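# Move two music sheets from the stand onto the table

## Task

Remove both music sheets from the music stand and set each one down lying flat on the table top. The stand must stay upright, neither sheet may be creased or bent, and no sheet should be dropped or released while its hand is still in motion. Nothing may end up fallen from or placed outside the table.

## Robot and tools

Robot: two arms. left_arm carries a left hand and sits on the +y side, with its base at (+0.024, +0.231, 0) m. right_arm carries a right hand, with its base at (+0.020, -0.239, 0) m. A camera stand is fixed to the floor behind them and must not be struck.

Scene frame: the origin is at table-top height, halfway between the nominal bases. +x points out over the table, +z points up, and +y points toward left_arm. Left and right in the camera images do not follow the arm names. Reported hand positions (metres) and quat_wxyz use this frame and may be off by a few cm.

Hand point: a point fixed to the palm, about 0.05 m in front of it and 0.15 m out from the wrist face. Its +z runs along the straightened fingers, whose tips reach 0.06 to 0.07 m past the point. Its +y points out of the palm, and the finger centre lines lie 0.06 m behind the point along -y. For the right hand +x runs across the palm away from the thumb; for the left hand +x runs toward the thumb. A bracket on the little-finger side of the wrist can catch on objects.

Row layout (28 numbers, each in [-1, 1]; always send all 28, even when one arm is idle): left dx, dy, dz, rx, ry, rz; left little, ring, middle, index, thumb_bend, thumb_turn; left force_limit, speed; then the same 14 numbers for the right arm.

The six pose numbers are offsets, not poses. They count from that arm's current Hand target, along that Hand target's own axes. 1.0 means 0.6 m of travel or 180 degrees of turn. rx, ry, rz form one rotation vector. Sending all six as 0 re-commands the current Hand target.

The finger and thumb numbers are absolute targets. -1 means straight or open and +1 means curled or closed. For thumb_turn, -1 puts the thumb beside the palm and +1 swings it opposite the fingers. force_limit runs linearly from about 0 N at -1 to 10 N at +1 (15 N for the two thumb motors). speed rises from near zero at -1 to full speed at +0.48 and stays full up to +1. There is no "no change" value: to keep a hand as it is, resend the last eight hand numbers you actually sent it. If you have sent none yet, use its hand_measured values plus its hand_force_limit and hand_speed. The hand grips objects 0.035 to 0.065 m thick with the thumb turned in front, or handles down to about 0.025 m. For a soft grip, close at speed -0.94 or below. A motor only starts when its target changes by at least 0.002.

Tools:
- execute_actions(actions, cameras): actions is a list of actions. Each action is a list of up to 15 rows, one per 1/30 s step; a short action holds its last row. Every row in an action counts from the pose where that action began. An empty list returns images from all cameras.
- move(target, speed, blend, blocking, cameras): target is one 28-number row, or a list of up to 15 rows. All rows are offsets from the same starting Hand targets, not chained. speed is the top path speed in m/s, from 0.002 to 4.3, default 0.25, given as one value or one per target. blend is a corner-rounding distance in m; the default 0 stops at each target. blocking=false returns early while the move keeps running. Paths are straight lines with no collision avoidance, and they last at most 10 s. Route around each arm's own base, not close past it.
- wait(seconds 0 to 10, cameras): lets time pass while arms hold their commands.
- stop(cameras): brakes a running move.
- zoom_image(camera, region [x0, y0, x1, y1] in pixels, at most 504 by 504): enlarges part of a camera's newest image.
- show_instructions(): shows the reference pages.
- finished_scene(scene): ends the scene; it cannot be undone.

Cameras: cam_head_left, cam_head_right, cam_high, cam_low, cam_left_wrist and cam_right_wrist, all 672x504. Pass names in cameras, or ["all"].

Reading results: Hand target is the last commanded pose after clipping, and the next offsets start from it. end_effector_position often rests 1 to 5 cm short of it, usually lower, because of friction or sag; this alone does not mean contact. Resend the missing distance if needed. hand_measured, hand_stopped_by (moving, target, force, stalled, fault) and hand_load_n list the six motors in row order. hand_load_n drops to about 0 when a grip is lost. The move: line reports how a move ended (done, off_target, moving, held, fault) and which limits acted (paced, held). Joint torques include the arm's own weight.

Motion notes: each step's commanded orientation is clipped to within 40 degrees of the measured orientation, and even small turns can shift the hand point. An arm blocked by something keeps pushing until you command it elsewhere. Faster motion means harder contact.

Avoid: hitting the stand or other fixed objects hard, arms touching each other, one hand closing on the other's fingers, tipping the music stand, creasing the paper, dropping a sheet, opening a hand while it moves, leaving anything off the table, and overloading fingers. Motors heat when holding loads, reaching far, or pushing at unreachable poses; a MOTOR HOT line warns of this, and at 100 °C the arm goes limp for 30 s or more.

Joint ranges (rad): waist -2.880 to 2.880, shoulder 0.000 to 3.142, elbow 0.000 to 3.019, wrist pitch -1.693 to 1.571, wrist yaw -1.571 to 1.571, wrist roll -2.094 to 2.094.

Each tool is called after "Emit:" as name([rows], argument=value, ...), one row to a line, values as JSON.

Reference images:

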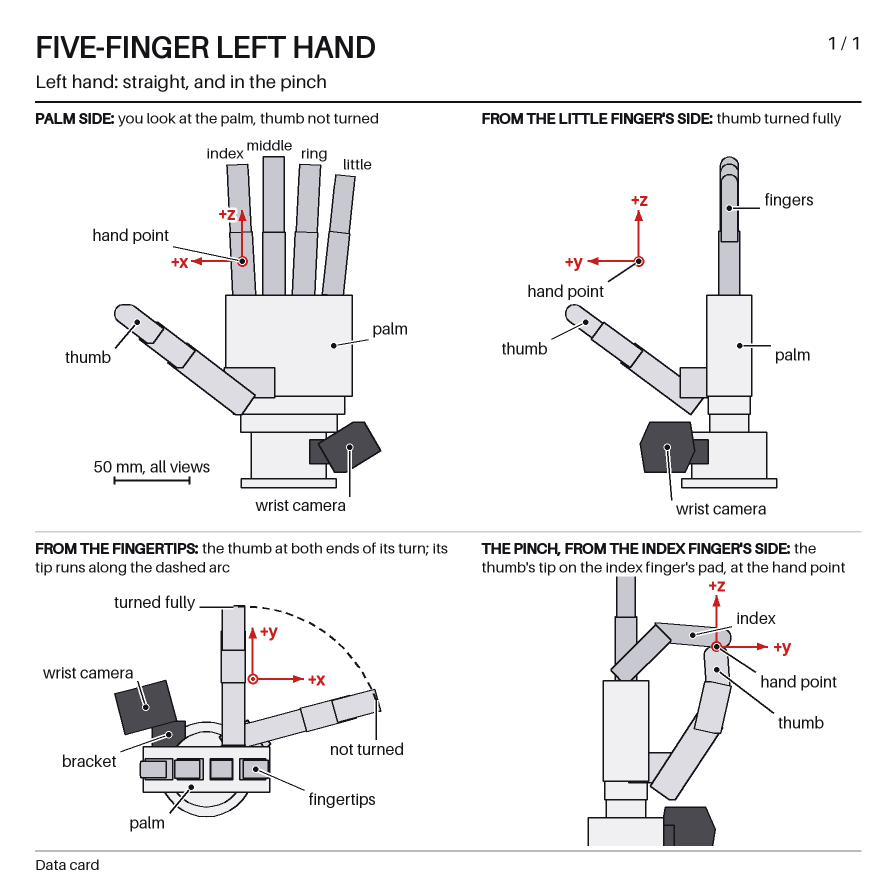

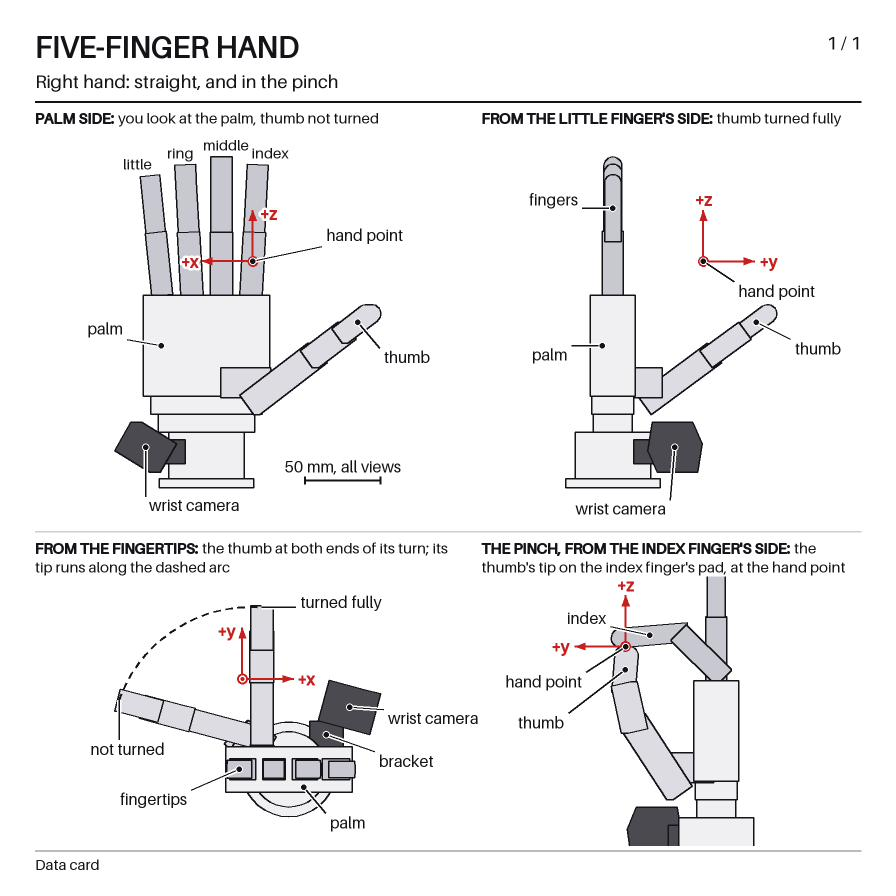

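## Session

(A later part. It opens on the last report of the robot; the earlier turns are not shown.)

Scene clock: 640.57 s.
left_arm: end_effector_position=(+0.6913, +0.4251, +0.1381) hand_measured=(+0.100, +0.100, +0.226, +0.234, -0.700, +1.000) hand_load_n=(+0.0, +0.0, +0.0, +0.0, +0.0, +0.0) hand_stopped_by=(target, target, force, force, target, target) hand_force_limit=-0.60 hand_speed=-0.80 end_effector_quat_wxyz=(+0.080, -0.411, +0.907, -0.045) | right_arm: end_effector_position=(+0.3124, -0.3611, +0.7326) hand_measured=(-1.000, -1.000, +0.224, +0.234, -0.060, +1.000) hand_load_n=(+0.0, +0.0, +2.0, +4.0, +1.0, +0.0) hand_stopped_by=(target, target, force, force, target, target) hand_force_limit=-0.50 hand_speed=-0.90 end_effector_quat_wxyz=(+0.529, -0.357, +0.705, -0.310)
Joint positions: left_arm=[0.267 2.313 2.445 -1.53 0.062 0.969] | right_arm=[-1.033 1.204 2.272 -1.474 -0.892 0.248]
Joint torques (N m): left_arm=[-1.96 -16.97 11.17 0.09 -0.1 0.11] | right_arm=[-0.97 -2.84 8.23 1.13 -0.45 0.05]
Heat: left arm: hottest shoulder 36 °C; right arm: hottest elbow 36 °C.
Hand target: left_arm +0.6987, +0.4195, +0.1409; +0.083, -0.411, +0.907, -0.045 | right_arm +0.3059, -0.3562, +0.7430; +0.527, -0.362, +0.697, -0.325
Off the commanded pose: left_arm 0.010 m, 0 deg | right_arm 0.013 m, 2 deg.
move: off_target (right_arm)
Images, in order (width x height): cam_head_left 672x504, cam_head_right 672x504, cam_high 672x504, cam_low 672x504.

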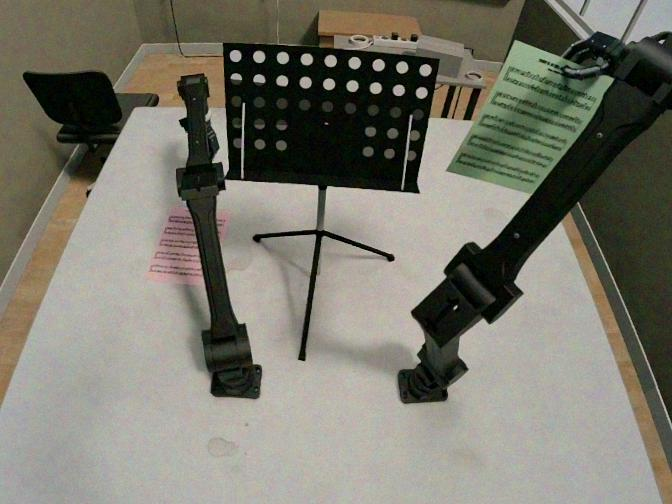

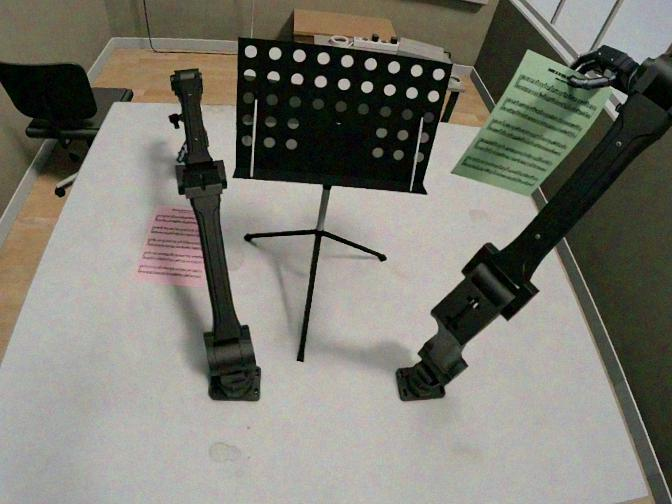

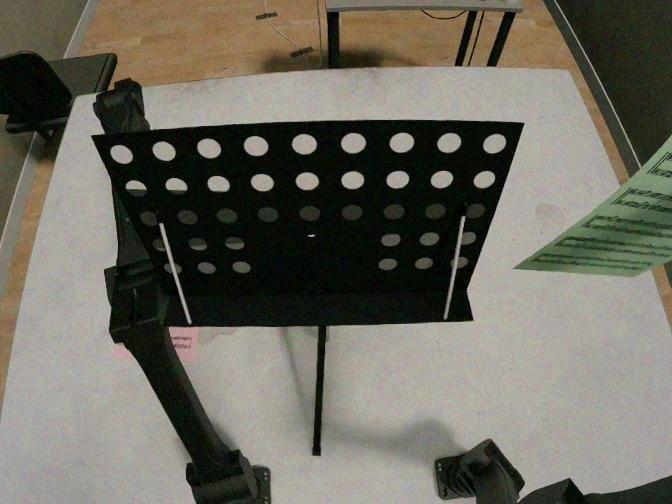

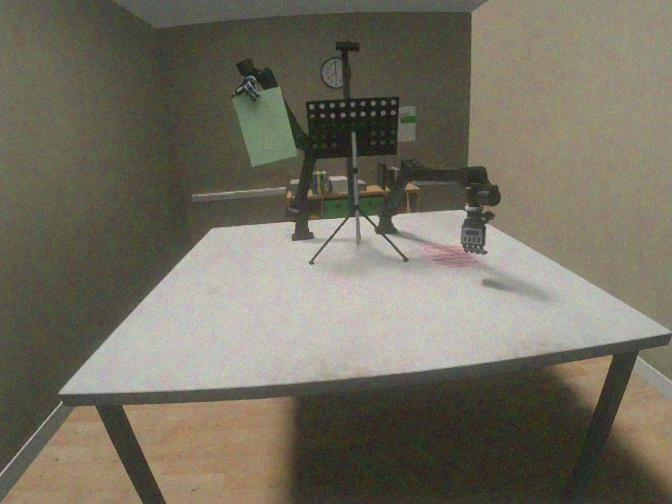

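Emit:
move([
  [0,0,0,0,0,0,0.1,0.1,0.5,0.5,-0.7,1,-0.6,-0.8,0.253,0.0942,0.1218,0,0,-0.0556,0.1,0.1,0.5,0.5,-0.06,1,-0.5,-0.8],
  [0,0,0,0,0,0,0.1,0.1,0.5,0.5,-0.7,1,-0.6,-0.8,0.454,0.441,0.295,0,0,-0.0556,0.1,0.1,0.5,0.5,-0.06,1,-0.5,-0.8],
], speed=[0.1,0.13], blend=[0.03,0], cameras=["cam_head_right","cam_low","cam_right_wrist"])

Emit:
zoom_image(camera="cam_low", region=[190, 140, 320, 270])

Scene clock: 665.27 s.
left_arm: end_effector_position=(+0.6913, +0.4251, +0.1381) hand_measured=(+0.100, +0.100, +0.226, +0.234, -0.700, +1.000) hand_load_n=(+0.5, +0.0, +0.0, +0.0, -0.5, +0.0) hand_stopped_by=(target, target, force, force, target, target) hand_force_limit=-0.60 hand_speed=-0.80 end_effector_quat_wxyz=(+0.080, -0.411, +0.907, -0.045) | right_arm: end_effector_position=(+0.3816, -0.4638, +0.3498) hand_measured=(+0.100, +0.100, +0.224, +0.234, -0.060, +1.000) hand_load_n=(+0.0, +0.0, +2.5, +4.0, +1.0, -0.5) hand_stopped_by=(target, target, force, force, target, target) hand_force_limit=-0.50 hand_speed=-0.80 end_effector_quat_wxyz=(+0.493, -0.421, +0.663, -0.374)
Joint positions: left_arm=[0.267 2.313 2.445 -1.53 0.062 0.969] | right_arm=[-1.002 0.973 0.931 -0.319 -0.847 0.081]
Joint torques (N m): left_arm=[-1.85 -16.97 11.17 0.12 -0.1 0.11] | right_arm=[0.62 -4.84 8.61 2.24 -0.21 0.27]
Heat: left arm: hottest shoulder 37 °C; right arm: hottest elbow 37 °C.
Hand target: left_arm +0.6987, +0.4195, +0.1409; +0.083, -0.411, +0.907, -0.045 | right_arm +0.3850, -0.4600, +0.3449; +0.497, -0.421, +0.663, -0.370
Off the commanded pose: left_arm 0.010 m, 0 deg | right_arm 0.007 m, 1 deg.
move: done
camera_calibration:
cam_right_wrist: T_world_to_cam=[[-0.246796, 0.0626491, -0.96704, 0.456892], [-0.412988, 0.895951, 0.163441, 0.513511], [0.87666, 0.439713, -0.195244, 0.0541414], [0, 0, 0, 1]] pos_world=[0.27737, -0.512511, 0.368475]
Images, in order (width x height): cam_head_right 672x504, cam_low 672x504, cam_right_wrist 672x504.

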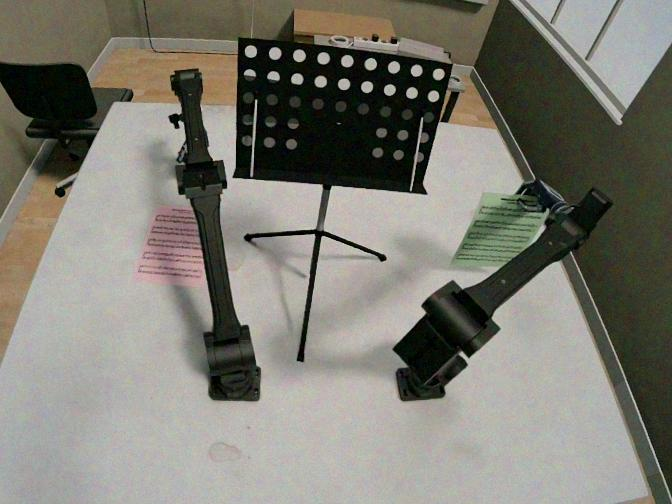

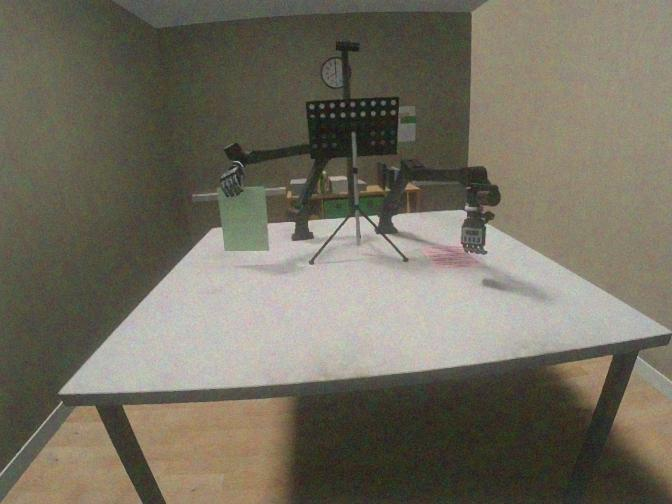

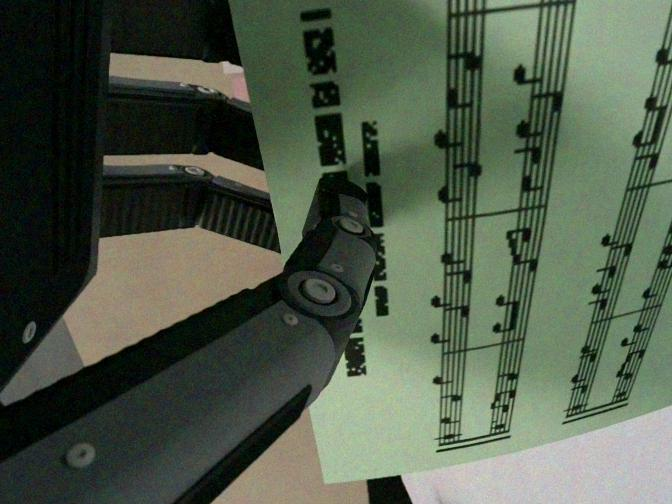

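Scaled by 3.877.

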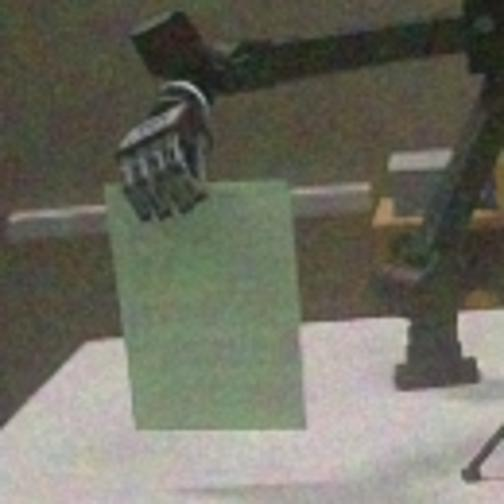

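Emit:
move([
  [0,0,0,0,0,0,0.1,0.1,0.5,0.5,-0.7,1,-0.6,-0.8,0.0277,0.1003,0.1617,-0.0857,0.0327,0,0.1,0.1,0.5,0.5,-0.06,1,-0.5,-0.8],
  [0,0,0,0,0,0,0.1,0.1,0.5,0.5,-0.7,1,-0.6,-0.8,0.0413,0.1643,0.3142,-0.1896,0.0723,0,0.1,0.1,0.5,0.5,-0.06,1,-0.5,-0.8],
  [0,0,0,0,0,0,0.1,0.1,0.5,0.5,-0.7,1,-0.6,-0.8,0.0728,0.2632,0.4193,-0.2831,0.108,0,0.1,0.1,0.5,0.5,-0.06,1,-0.5,-0.8],
  [0,0,0,0,0,0,0.1,0.1,0.5,0.5,-0.7,1,-0.6,-0.8,0.1105,0.368,0.4768,-0.3453,0.1318,0,0.1,0.1,0.5,0.5,-0.06,1,-0.5,-0.8],
], speed=[0.1,0.1,0.09,0.07], blend=[0.02,0.02,0.015,0], cameras=["cam_head_right","cam_low","cam_right_wrist","cam_high"])

Emit:
zoom_image(camera="cam_low", region=[190, 200, 290, 300])

Scene clock: 693.00 s.
left_arm: end_effector_position=(+0.6913, +0.4251, +0.1381) hand_measured=(+0.100, +0.100, +0.226, +0.234, -0.700, +1.000) hand_load_n=(+0.0, +0.0, +0.0, +0.5, +0.0, +0.0) hand_stopped_by=(target, target, force, force, target, target) hand_force_limit=-0.60 hand_speed=-0.80 end_effector_quat_wxyz=(+0.080, -0.411, +0.907, -0.045) | right_arm: end_effector_position=(+0.5913, -0.4592, +0.0489) hand_measured=(+0.100, +0.100, +0.224, +0.234, -0.060, +1.000) hand_load_n=(+0.0, +0.0, +2.5, +4.5, +1.0, -0.5) hand_stopped_by=(target, target, force, force, target, target) hand_force_limit=-0.50 hand_speed=-0.80 end_effector_quat_wxyz=(+0.065, -0.534, +0.842, -0.043)
Joint positions: left_arm=[0.267 2.313 2.445 -1.53 0.062 0.969] | right_arm=[-0.477 2.08 1.795 -1.143 -0.063 0.008]
Joint torques (N m): left_arm=[-1.9 -16.91 11.15 0.12 -0.1 0.11] | right_arm=[0.79 -19.49 12.27 0.08 -0.02 0.25]
Heat: left arm: hottest shoulder 37 °C; right arm: hottest elbow 40 °C.
Hand target: left_arm +0.6987, +0.4195, +0.1409; +0.083, -0.411, +0.907, -0.045 | right_arm +0.6104, -0.4595, +0.0547; +0.070, -0.535, +0.841, -0.052
Off the commanded pose: left_arm 0.010 m, 0 deg | right_arm 0.020 m, 1 deg.
move: off_target (right_arm)
camera_calibration:
cam_right_wrist: T_world_to_cam=[[-0.982643, 0.12593, -0.136217, 0.640873], [0.0373205, 0.853474, 0.519797, 0.341916], [0.181716, 0.505691, -0.84336, 0.282489], [0, 0, 0, 1]] pos_world=[0.565656, -0.515374, 0.147811]
Images, in order (width x height): cam_head_right 672x504, cam_high 672x504, cam_low 672x504, cam_right_wrist 672x504.

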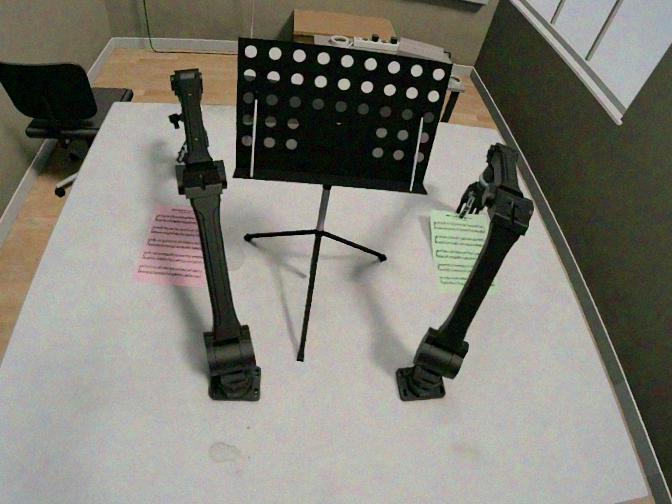

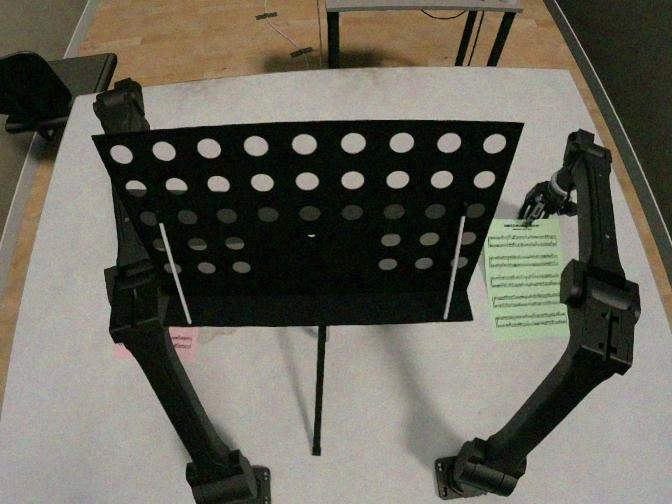

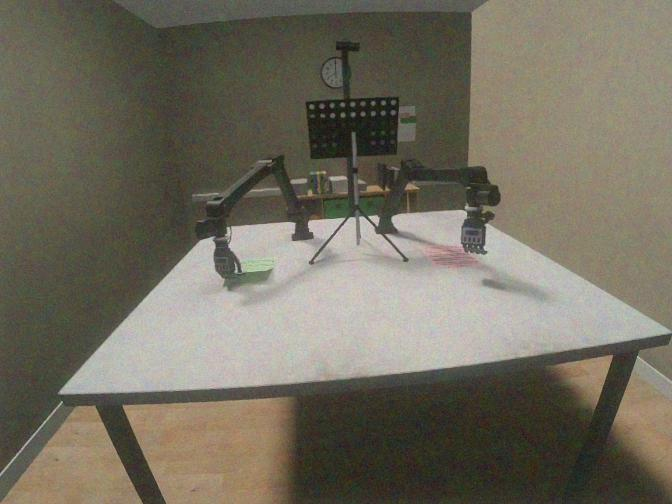

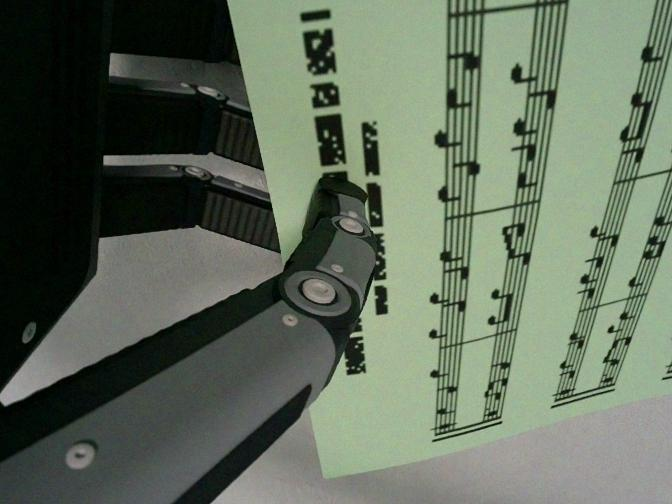

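Scaled by 5.040.

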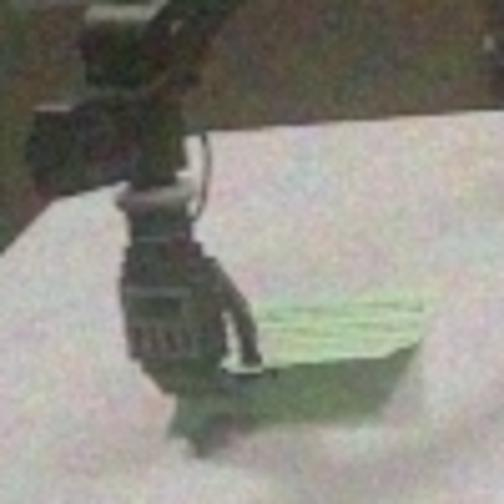

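Emit:
move(target=[0,0,0,0,0,0,0.1,0.1,0.5,0.5,-0.7,1,-0.6,-0.8,0.0021,0.0054,0.0329,0,0,0,0.1,0.1,0.5,0.5,-0.06,1,-0.5,-0.8], speed=0.04)

Emit:
move(target=[0,0,0,0,0,0,0.1,0.1,0.5,0.5,-0.7,1,-0.6,-0.8,0.001,0.0027,0.0165,0,0,0,0.1,0.1,0.5,0.5,-0.06,1,-0.5,-0.8], speed=0.04)

Emit:
move(target=[0,0,0,0,0,0,0.1,0.1,0.5,0.5,-0.7,1,-0.6,-0.8,0.0006,0.0016,0.01,0,0,0,0.1,0.1,0.5,0.5,-0.06,1,-0.5,-0.8], speed=0.04, cameras=["cam_low"])

Emit:
zoom_image(camera="cam_low", region=[190, 200, 290, 300])

Scene clock: 707.60 s.
left_arm: end_effector_position=(+0.6913, +0.4251, +0.1381) hand_measured=(+0.100, +0.100, +0.226, +0.234, -0.700, +1.000) hand_load_n=(+0.0, +0.0, +0.0, +0.0, +0.0, +0.0) hand_stopped_by=(target, target, force, force, target, target) hand_force_limit=-0.60 hand_speed=-0.80 end_effector_quat_wxyz=(+0.080, -0.411, +0.907, -0.045) | right_arm: end_effector_position=(+0.5951, -0.4609, +0.0404) hand_measured=(+0.100, +0.100, +0.224, +0.234, -0.060, +1.000) hand_load_n=(+0.0, +0.0, +2.5, +4.0, +1.0, -0.5) hand_stopped_by=(target, target, force, force, target, target) hand_force_limit=-0.50 hand_speed=-0.80 end_effector_quat_wxyz=(+0.066, -0.534, +0.842, -0.045)
Joint positions: left_arm=[0.267 2.313 2.445 -1.53 0.062 0.969] | right_arm=[-0.477 2.094 1.795 -1.124 -0.063 0.008]
Joint torques (N m): left_arm=[-1.9 -16.97 11.17 0.12 -0.1 0.11] | right_arm=[0.73 -19.14 10.44 0.92 0 0.24]
Heat: left arm: hottest shoulder 37 °C; right arm: hottest elbow 41 °C.
Hand target: left_arm +0.6987, +0.4195, +0.1409; +0.083, -0.411, +0.907, -0.045 | right_arm +0.6104, -0.4595, +0.0345; +0.070, -0.535, +0.841, -0.052
Off the commanded pose: left_arm 0.010 m, 0 deg | right_arm 0.016 m, 1 deg.
move: off_target (right_arm)

Scene clock: 708.43 s.
left_arm: end_effector_position=(+0.6913, +0.4251, +0.1381) hand_measured=(+0.100, +0.100, +0.226, +0.234, -0.700, +1.000) hand_load_n=(+0.0, +0.0, +0.5, +0.0, +0.0, +0.0) hand_stopped_by=(target, target, force, force, target, target) hand_force_limit=-0.60 hand_speed=-0.80 end_effector_quat_wxyz=(+0.080, -0.411, +0.907, -0.045) | right_arm: end_effector_position=(+0.5996, -0.4631, +0.0357) hand_measured=(+0.100, +0.100, +0.224, +0.234, -0.060, +1.000) hand_load_n=(+0.0, +0.0, +2.0, +4.0, +1.0, +0.0) hand_stopped_by=(target, target, force, force, target, target) hand_force_limit=-0.50 hand_speed=-0.80 end_effector_quat_wxyz=(+0.070, -0.534, +0.841, -0.051)
Joint positions: left_arm=[0.267 2.313 2.445 -1.53 0.062 0.969] | right_arm=[-0.477 2.101 1.795 -1.103 -0.063 0.008]
Joint torques (N m): left_arm=[-1.9 -16.97 11.17 0.1 -0.09 0.11] | right_arm=[0.91 -19.49 9.59 1.03 -0.02 0.25]
Heat: left arm: hottest shoulder 37 °C; right arm: hottest elbow 41 °C.
Hand target: left_arm +0.6987, +0.4195, +0.1409; +0.083, -0.411, +0.907, -0.045 | right_arm +0.6104, -0.4594, +0.0246; +0.070, -0.535, +0.841, -0.052
Off the commanded pose: left_arm 0.010 m, 0 deg | right_arm 0.016 m, 0 deg.
move: off_target (right_arm)

Scene clock: 709.23 s.
left_arm: end_effector_position=(+0.6913, +0.4251, +0.1381) hand_measured=(+0.100, +0.100, +0.226, +0.234, -0.700, +1.000) hand_load_n=(+0.0, +0.0, +0.0, +0.0, +0.0, +0.0) hand_stopped_by=(target, target, force, force, target, target) hand_force_limit=-0.60 hand_speed=-0.80 end_effector_quat_wxyz=(+0.080, -0.411, +0.907, -0.045) | right_arm: end_effector_position=(+0.6023, -0.4644, +0.0325) hand_measured=(+0.100, +0.100, +0.224, +0.234, -0.060, +1.000) hand_load_n=(+0.0, +0.0, +2.0, +4.0, +1.0, -0.5) hand_stopped_by=(target, target, force, force, target, target) hand_force_limit=-0.50 hand_speed=-0.80 end_effector_quat_wxyz=(+0.072, -0.534, +0.841, -0.054)
Joint positions: left_arm=[0.267 2.313 2.445 -1.53 0.062 0.969] | right_arm=[-0.477 2.106 1.795 -1.09 -0.063 0.008]
Joint torques (N m): left_arm=[-1.9 -16.97 11.15 0.1 -0.1 0.11] | right_arm=[0.79 -19.25 9.02 0.91 0.01 0.24]
Heat: left arm: hottest shoulder 37 °C; right arm: hottest elbow 41 °C.
Hand target: left_arm +0.6987, +0.4195, +0.1409; +0.083, -0.411, +0.907, -0.045 | right_arm +0.6104, -0.4595, +0.0185; +0.070, -0.535, +0.841, -0.052
Off the commanded pose: left_arm 0.010 m, 0 deg | right_arm 0.017 m, 0 deg.
move: off_target (right_arm)
Images, in order (width x height): cam_low 672x504.

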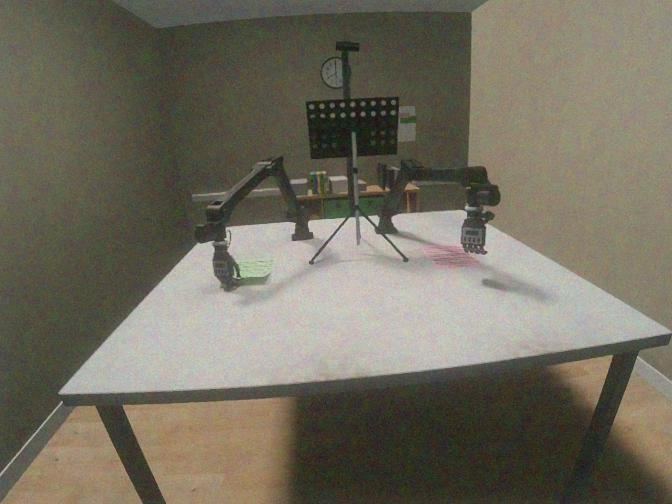

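Scaled by 5.040.

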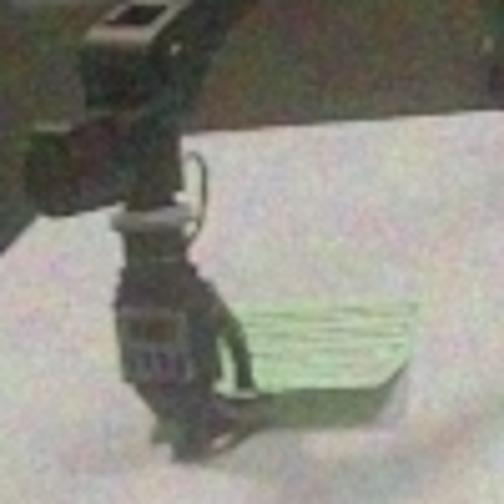

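Emit:
move(target=[0,0,0,0,0,0,0.1,0.1,0.5,0.5,-0.7,1,-0.6,-0.8,0.0008,0.0022,0.0132,0,0,0,0.1,0.1,0.5,0.5,-0.06,1,-0.5,-0.8], speed=0.04)

Emit:
move(target=[0,0,0,0,0,0,0.1,0.1,0.5,0.5,-0.7,1,-0.6,-0.8,0.0006,0.0016,0.01,0,0,0,0.1,0.1,0.5,0.5,-0.06,1,-0.5,-0.8], speed=0.04, cameras=["cam_low"])

Emit:
zoom_image(camera="cam_low", region=[200, 230, 280, 300])

Scene clock: 716.63 s.
left_arm: end_effector_position=(+0.6913, +0.4251, +0.1381) hand_measured=(+0.100, +0.100, +0.226, +0.234, -0.700, +1.000) hand_load_n=(+0.0, +0.0, +0.5, +0.0, +0.0, +0.0) hand_stopped_by=(target, target, force, force, target, target) hand_force_limit=-0.60 hand_speed=-0.80 end_effector_quat_wxyz=(+0.080, -0.411, +0.907, -0.045) | right_arm: end_effector_position=(+0.6056, -0.4659, +0.0277) hand_measured=(+0.100, +0.100, +0.224, +0.234, -0.060, +1.000) hand_load_n=(+0.0, +0.0, +2.0, +4.0, +1.0, -0.5) hand_stopped_by=(target, target, force, force, target, target) hand_force_limit=-0.50 hand_speed=-0.80 end_effector_quat_wxyz=(+0.074, -0.534, +0.841, -0.058)
Joint positions: left_arm=[0.267 2.313 2.445 -1.53 0.062 0.969] | right_arm=[-0.477 2.114 1.795 -1.074 -0.063 0.008]
Joint torques (N m): left_arm=[-1.9 -16.97 11.17 0.1 -0.1 0.11] | right_arm=[0.67 -19.66 8.42 0.98 0 0.25]
Heat: left arm: hottest shoulder 37 °C; right arm: hottest elbow 41 °C.
Hand target: left_arm +0.6987, +0.4195, +0.1409; +0.083, -0.411, +0.907, -0.045 | right_arm +0.6104, -0.4594, +0.0105; +0.070, -0.535, +0.841, -0.052
Off the commanded pose: left_arm 0.010 m, 0 deg | right_arm 0.019 m, 1 deg.
move: off_target (right_arm)

Scene clock: 717.33 s.
left_arm: end_effector_position=(+0.6913, +0.4251, +0.1381) hand_measured=(+0.100, +0.100, +0.226, +0.234, -0.700, +1.000) hand_load_n=(+0.0, +0.0, +0.0, +0.0, +0.0, +0.0) hand_stopped_by=(target, target, force, force, target, target) hand_force_limit=-0.60 hand_speed=-0.80 end_effector_quat_wxyz=(+0.080, -0.411, +0.907, -0.045) | right_arm: end_effector_position=(+0.6084, -0.4672, +0.0253) hand_measured=(+0.100, +0.100, +0.224, +0.234, -0.060, +1.000) hand_load_n=(+0.0, -1.0, +2.5, +4.0, +1.0, -0.5) hand_stopped_by=(target, target, force, force, target, target) hand_force_limit=-0.50 hand_speed=-0.80 end_effector_quat_wxyz=(+0.077, -0.533, +0.840, -0.062)
Joint positions: left_arm=[0.267 2.313 2.445 -1.53 0.062 0.969] | right_arm=[-0.477 2.117 1.795 -1.061 -0.063 0.008]
Joint torques (N m): left_arm=[-1.9 -16.97 11.14 0.09 -0.09 0.11] | right_arm=[0.79 -19.37 7.99 0.98 0 0.25]
Heat: left arm: hottest shoulder 37 °C; right arm: hottest elbow 41 °C.
Hand target: left_arm +0.6987, +0.4195, +0.1409; +0.083, -0.411, +0.907, -0.045 | right_arm +0.6105, -0.4594, +0.0043; +0.070, -0.535, +0.841, -0.052
Off the commanded pose: left_arm 0.010 m, 0 deg | right_arm 0.022 m, 1 deg.
move: off_target (right_arm)
Images, in order (width x height): cam_low 672x504.

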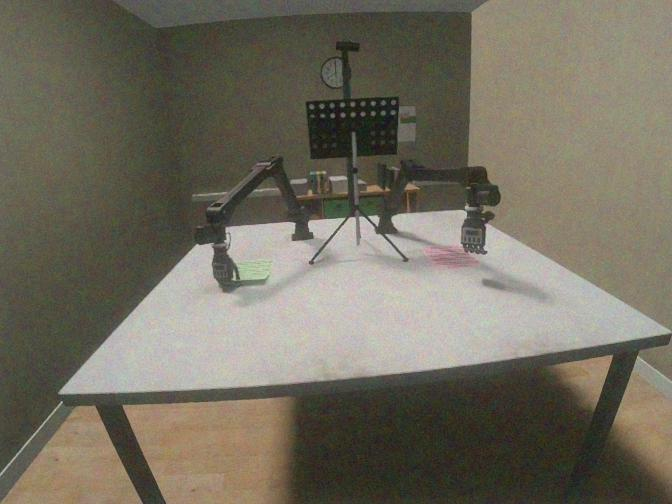

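Scaled by 6.300.

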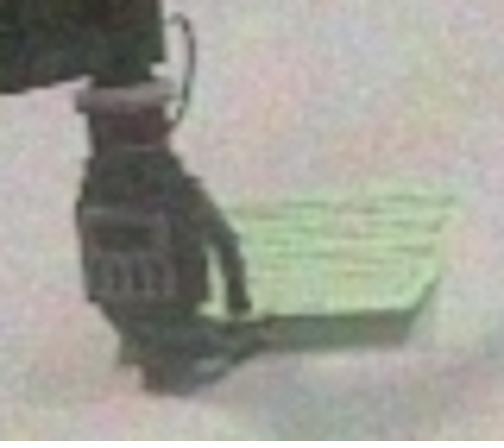

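Emit:
move([
  [0,0,0,0,0,0,0.1,0.1,0.5,0.5,-0.7,1,-0.6,-0.8,-0.0019,-0.0049,-0.0296,0,0,0,0.1,0.1,0.5,0.5,-0.06,1,-0.5,-0.8],
  [0,0,0,0,0,0,0.1,0.1,0.5,0.5,-0.7,1,-0.6,-0.8,-0.0019,-0.0049,-0.0296,0,0,0,0.1,0.1,0.5,0.5,-0.7,1,-0.5,-0.8],
], speed=0.03, cameras=["cam_right_wrist"])

Scene clock: 729.53 s.
left_arm: end_effector_position=(+0.6913, +0.4251, +0.1381) hand_measured=(+0.100, +0.100, +0.226, +0.234, -0.700, +1.000) hand_load_n=(+0.0, +0.0, +0.5, +0.0, +0.0, +0.5) hand_stopped_by=(target, target, force, force, target, target) hand_force_limit=-0.60 hand_speed=-0.80 end_effector_quat_wxyz=(+0.080, -0.411, +0.907, -0.045) | right_arm: end_effector_position=(+0.6048, -0.4655, +0.0254) hand_measured=(+0.100, +0.100, +0.226, +0.234, -0.700, +1.000) hand_load_n=(+0.0, +0.0, +0.0, +0.0, +0.0, +0.0) hand_stopped_by=(target, target, force, force, target, target) hand_force_limit=-0.50 hand_speed=-0.80 end_effector_quat_wxyz=(+0.073, -0.533, +0.841, -0.056)
Joint positions: left_arm=[0.267 2.313 2.445 -1.53 0.062 0.969] | right_arm=[-0.477 2.117 1.795 -1.076 -0.063 0.008]
Joint torques (N m): left_arm=[-1.9 -16.97 11.17 0.1 -0.1 0.11] | right_arm=[0.5 -20.6 9.51 -0.01 -0.03 0.26]
Heat: left arm: hottest shoulder 38 °C; right arm: hottest elbow 40 °C.
Hand target: left_arm +0.6987, +0.4195, +0.1409; +0.083, -0.411, +0.907, -0.045 | right_arm +0.6104, -0.4594, +0.0223; +0.070, -0.535, +0.841, -0.052
Off the commanded pose: left_arm 0.010 m, 0 deg | right_arm 0.009 m, 1 deg.
move: done
camera_calibration:
cam_right_wrist: T_world_to_cam=[[-0.978497, 0.124359, -0.164558, 0.649204], [0.0236617, 0.860216, 0.509381, 0.370736], [0.204902, 0.494534, -0.844661, 0.244287], [0, 0, 0, 1]] pos_world=[0.576417, -0.520456, 0.124325]
Images, in order (width x height): cam_right_wrist 672x504.

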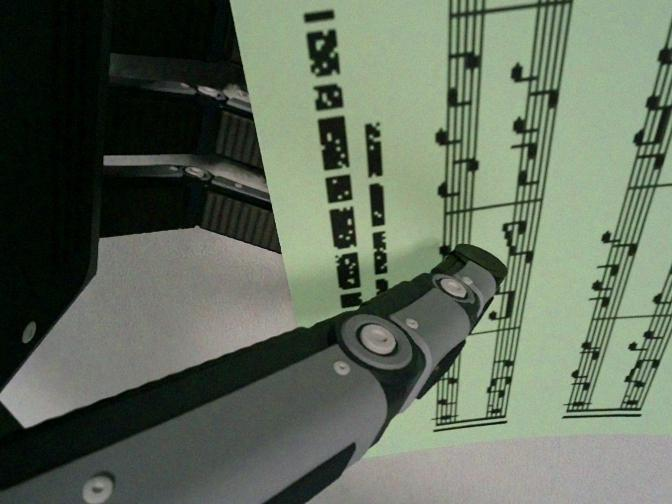

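Emit:
move([
  [0,0,0,0,0,0,0.1,0.1,0.5,0.5,-0.7,1,-0.6,-0.8,-0.0015,-0.0038,-0.023,0,0,0,0.1,0.1,0.5,0.5,-0.7,1,-0.5,-0.8],
  [0,0,0,0,0,0,0.1,0.1,0.5,0.5,-0.7,1,-0.6,-0.8,-0.0788,-0.1685,0.0022,0,0,0,0.1,0.1,0.5,0.5,-0.7,1,-0.5,-0.8],
  [0,0,0,0,0,0,0.1,0.1,0.5,0.5,-0.7,1,-0.6,-0.8,-0.0873,-0.1907,-0.1327,0,0,0,0.1,0.1,0.5,0.5,-0.7,1,-0.5,-0.8],
], speed=[0.02,0.035,0.08], cameras=["all"])

Emit:
zoom_image(camera="cam_low", region=[200, 200, 500, 300])

Scene clock: 745.87 s.
left_arm: end_effector_position=(+0.6913, +0.4251, +0.1381) hand_measured=(+0.100, +0.100, +0.226, +0.234, -0.700, +1.000) hand_load_n=(+0.0, +0.0, +0.0, +0.5, +0.0, +0.0) hand_stopped_by=(target, target, force, force, target, target) hand_force_limit=-0.60 hand_speed=-0.80 end_effector_quat_wxyz=(+0.080, -0.411, +0.907, -0.045) | right_arm: end_effector_position=(+0.7104, -0.4652, +0.1267) hand_measured=(+0.100, +0.100, +0.226, +0.234, -0.700, +1.000) hand_load_n=(+0.0, +0.0, +0.0, +0.0, +0.0, +0.0) hand_stopped_by=(target, target, force, force, target, target) hand_force_limit=-0.50 hand_speed=-0.80 end_effector_quat_wxyz=(+0.072, -0.533, +0.842, -0.053)
Joint positions: left_arm=[0.267 2.313 2.445 -1.53 0.062 0.969] | right_arm=[-0.417 2.516 2.785 -1.669 -0.053 0.069]
Joint torques (N m): left_arm=[-1.96 -16.97 11.15 0.09 -0.1 0.11] | right_arm=[0.62 -23.41 12.38 0.09 0 0.25]
Motor temperatures (°C): left_arm=[22 38 37 23 25 23] | right_arm=[24 29 42 25 24 25]
Heat: left arm: hottest shoulder 38 °C; right arm: hottest elbow 42 °C.
Hand target: left_arm +0.6987, +0.4195, +0.1409; +0.083, -0.411, +0.907, -0.045 | right_arm +0.7206, -0.4595, +0.1226; +0.070, -0.535, +0.841, -0.052
Off the commanded pose: left_arm 0.010 m, 0 deg | right_arm 0.012 m, 0 deg.
joint sent to its limit (right arm) — joint 4 (wrist pitch), lower limit. The joint targets still meet the commanded pose.
move: off_target (right_arm)
camera_calibration:
cam_left_wrist: T_world_to_cam=[[0.508419, -0.852187, 0.123642, -0.00591501], [-0.825575, -0.441565, 0.351349, 0.71697], [-0.244819, -0.280708, -0.928044, 0.536616], [0, 0, 0, 1]] pos_world=[0.726293, 0.462181, 0.246828]
cam_right_wrist: T_world_to_cam=[[-0.97891, 0.126533, -0.160387, 0.769935], [0.0271638, 0.858743, 0.511686, 0.312839], [0.202477, 0.496538, -0.844069, 0.310533], [0, 0, 0, 1]] pos_world=[0.682324, -0.520261, 0.225524]

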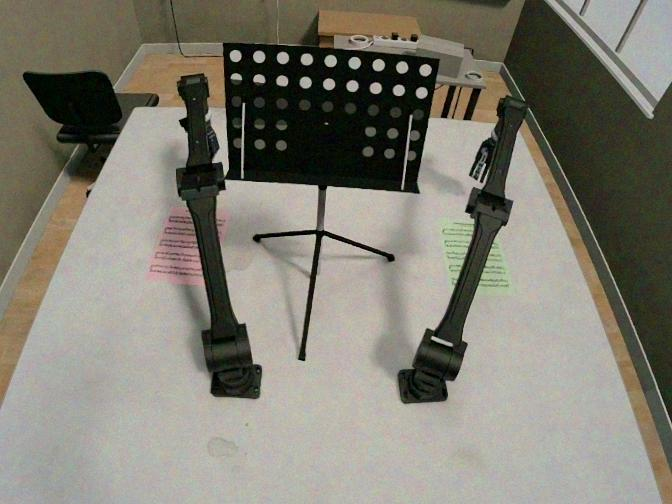

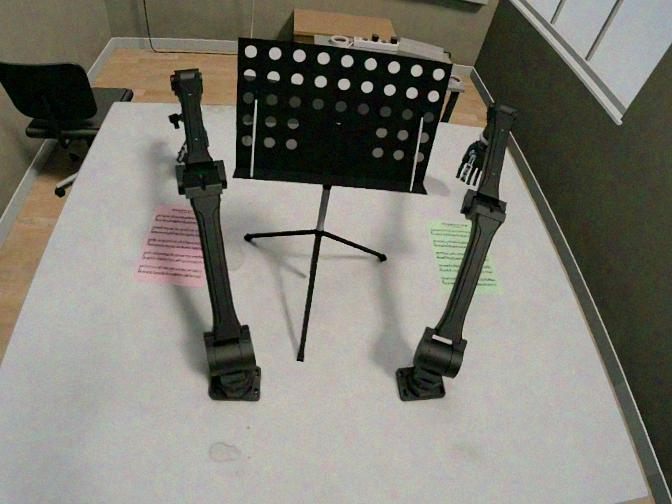

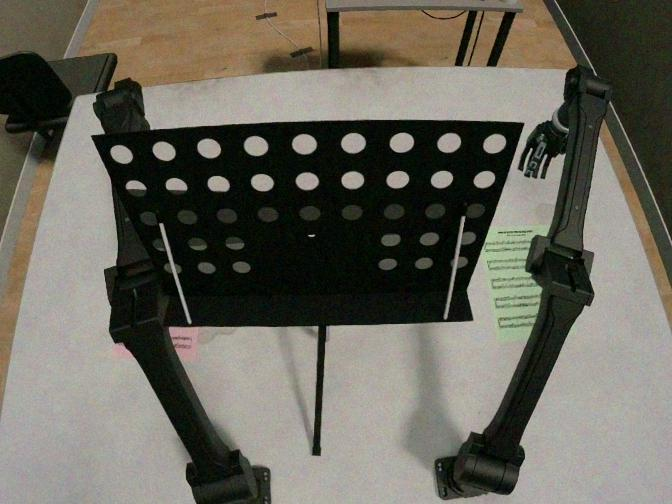

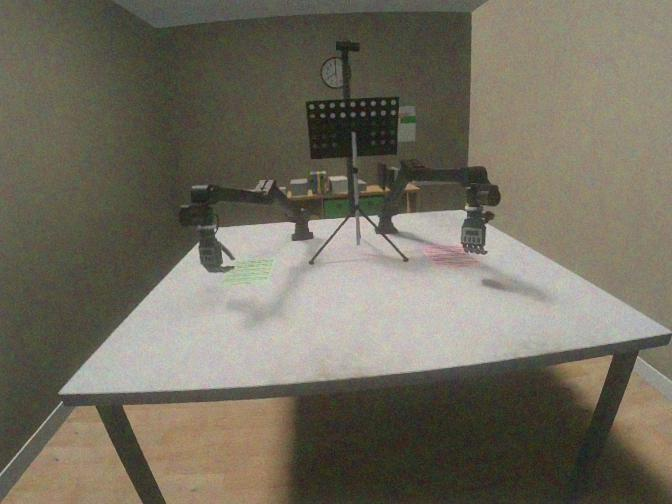

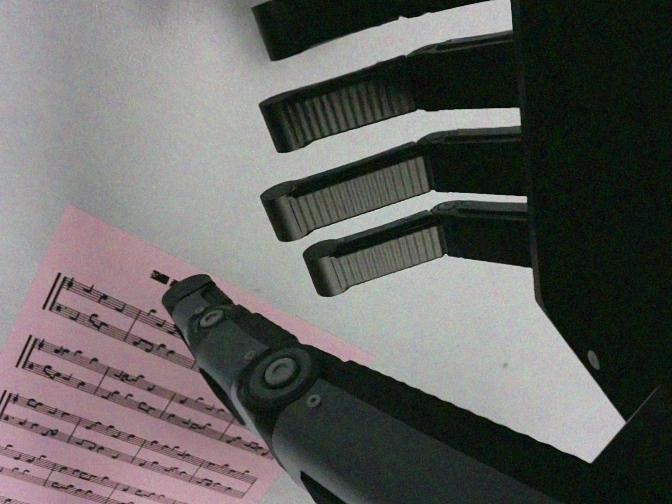

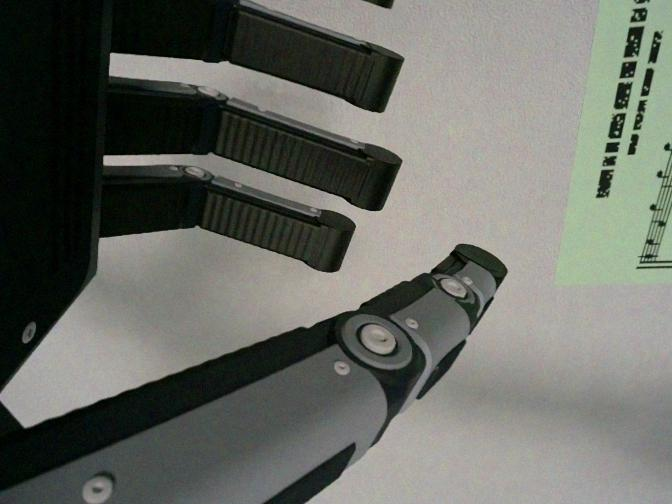

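Scaled by 1.680.

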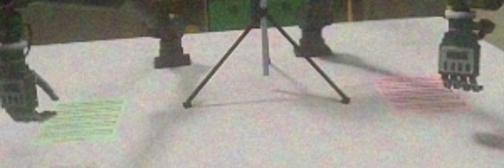

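Both sheets lie flat on the table and the stand is still upright.

Emit:
finished_scene(scene=2)

The scene is finished: the task was done.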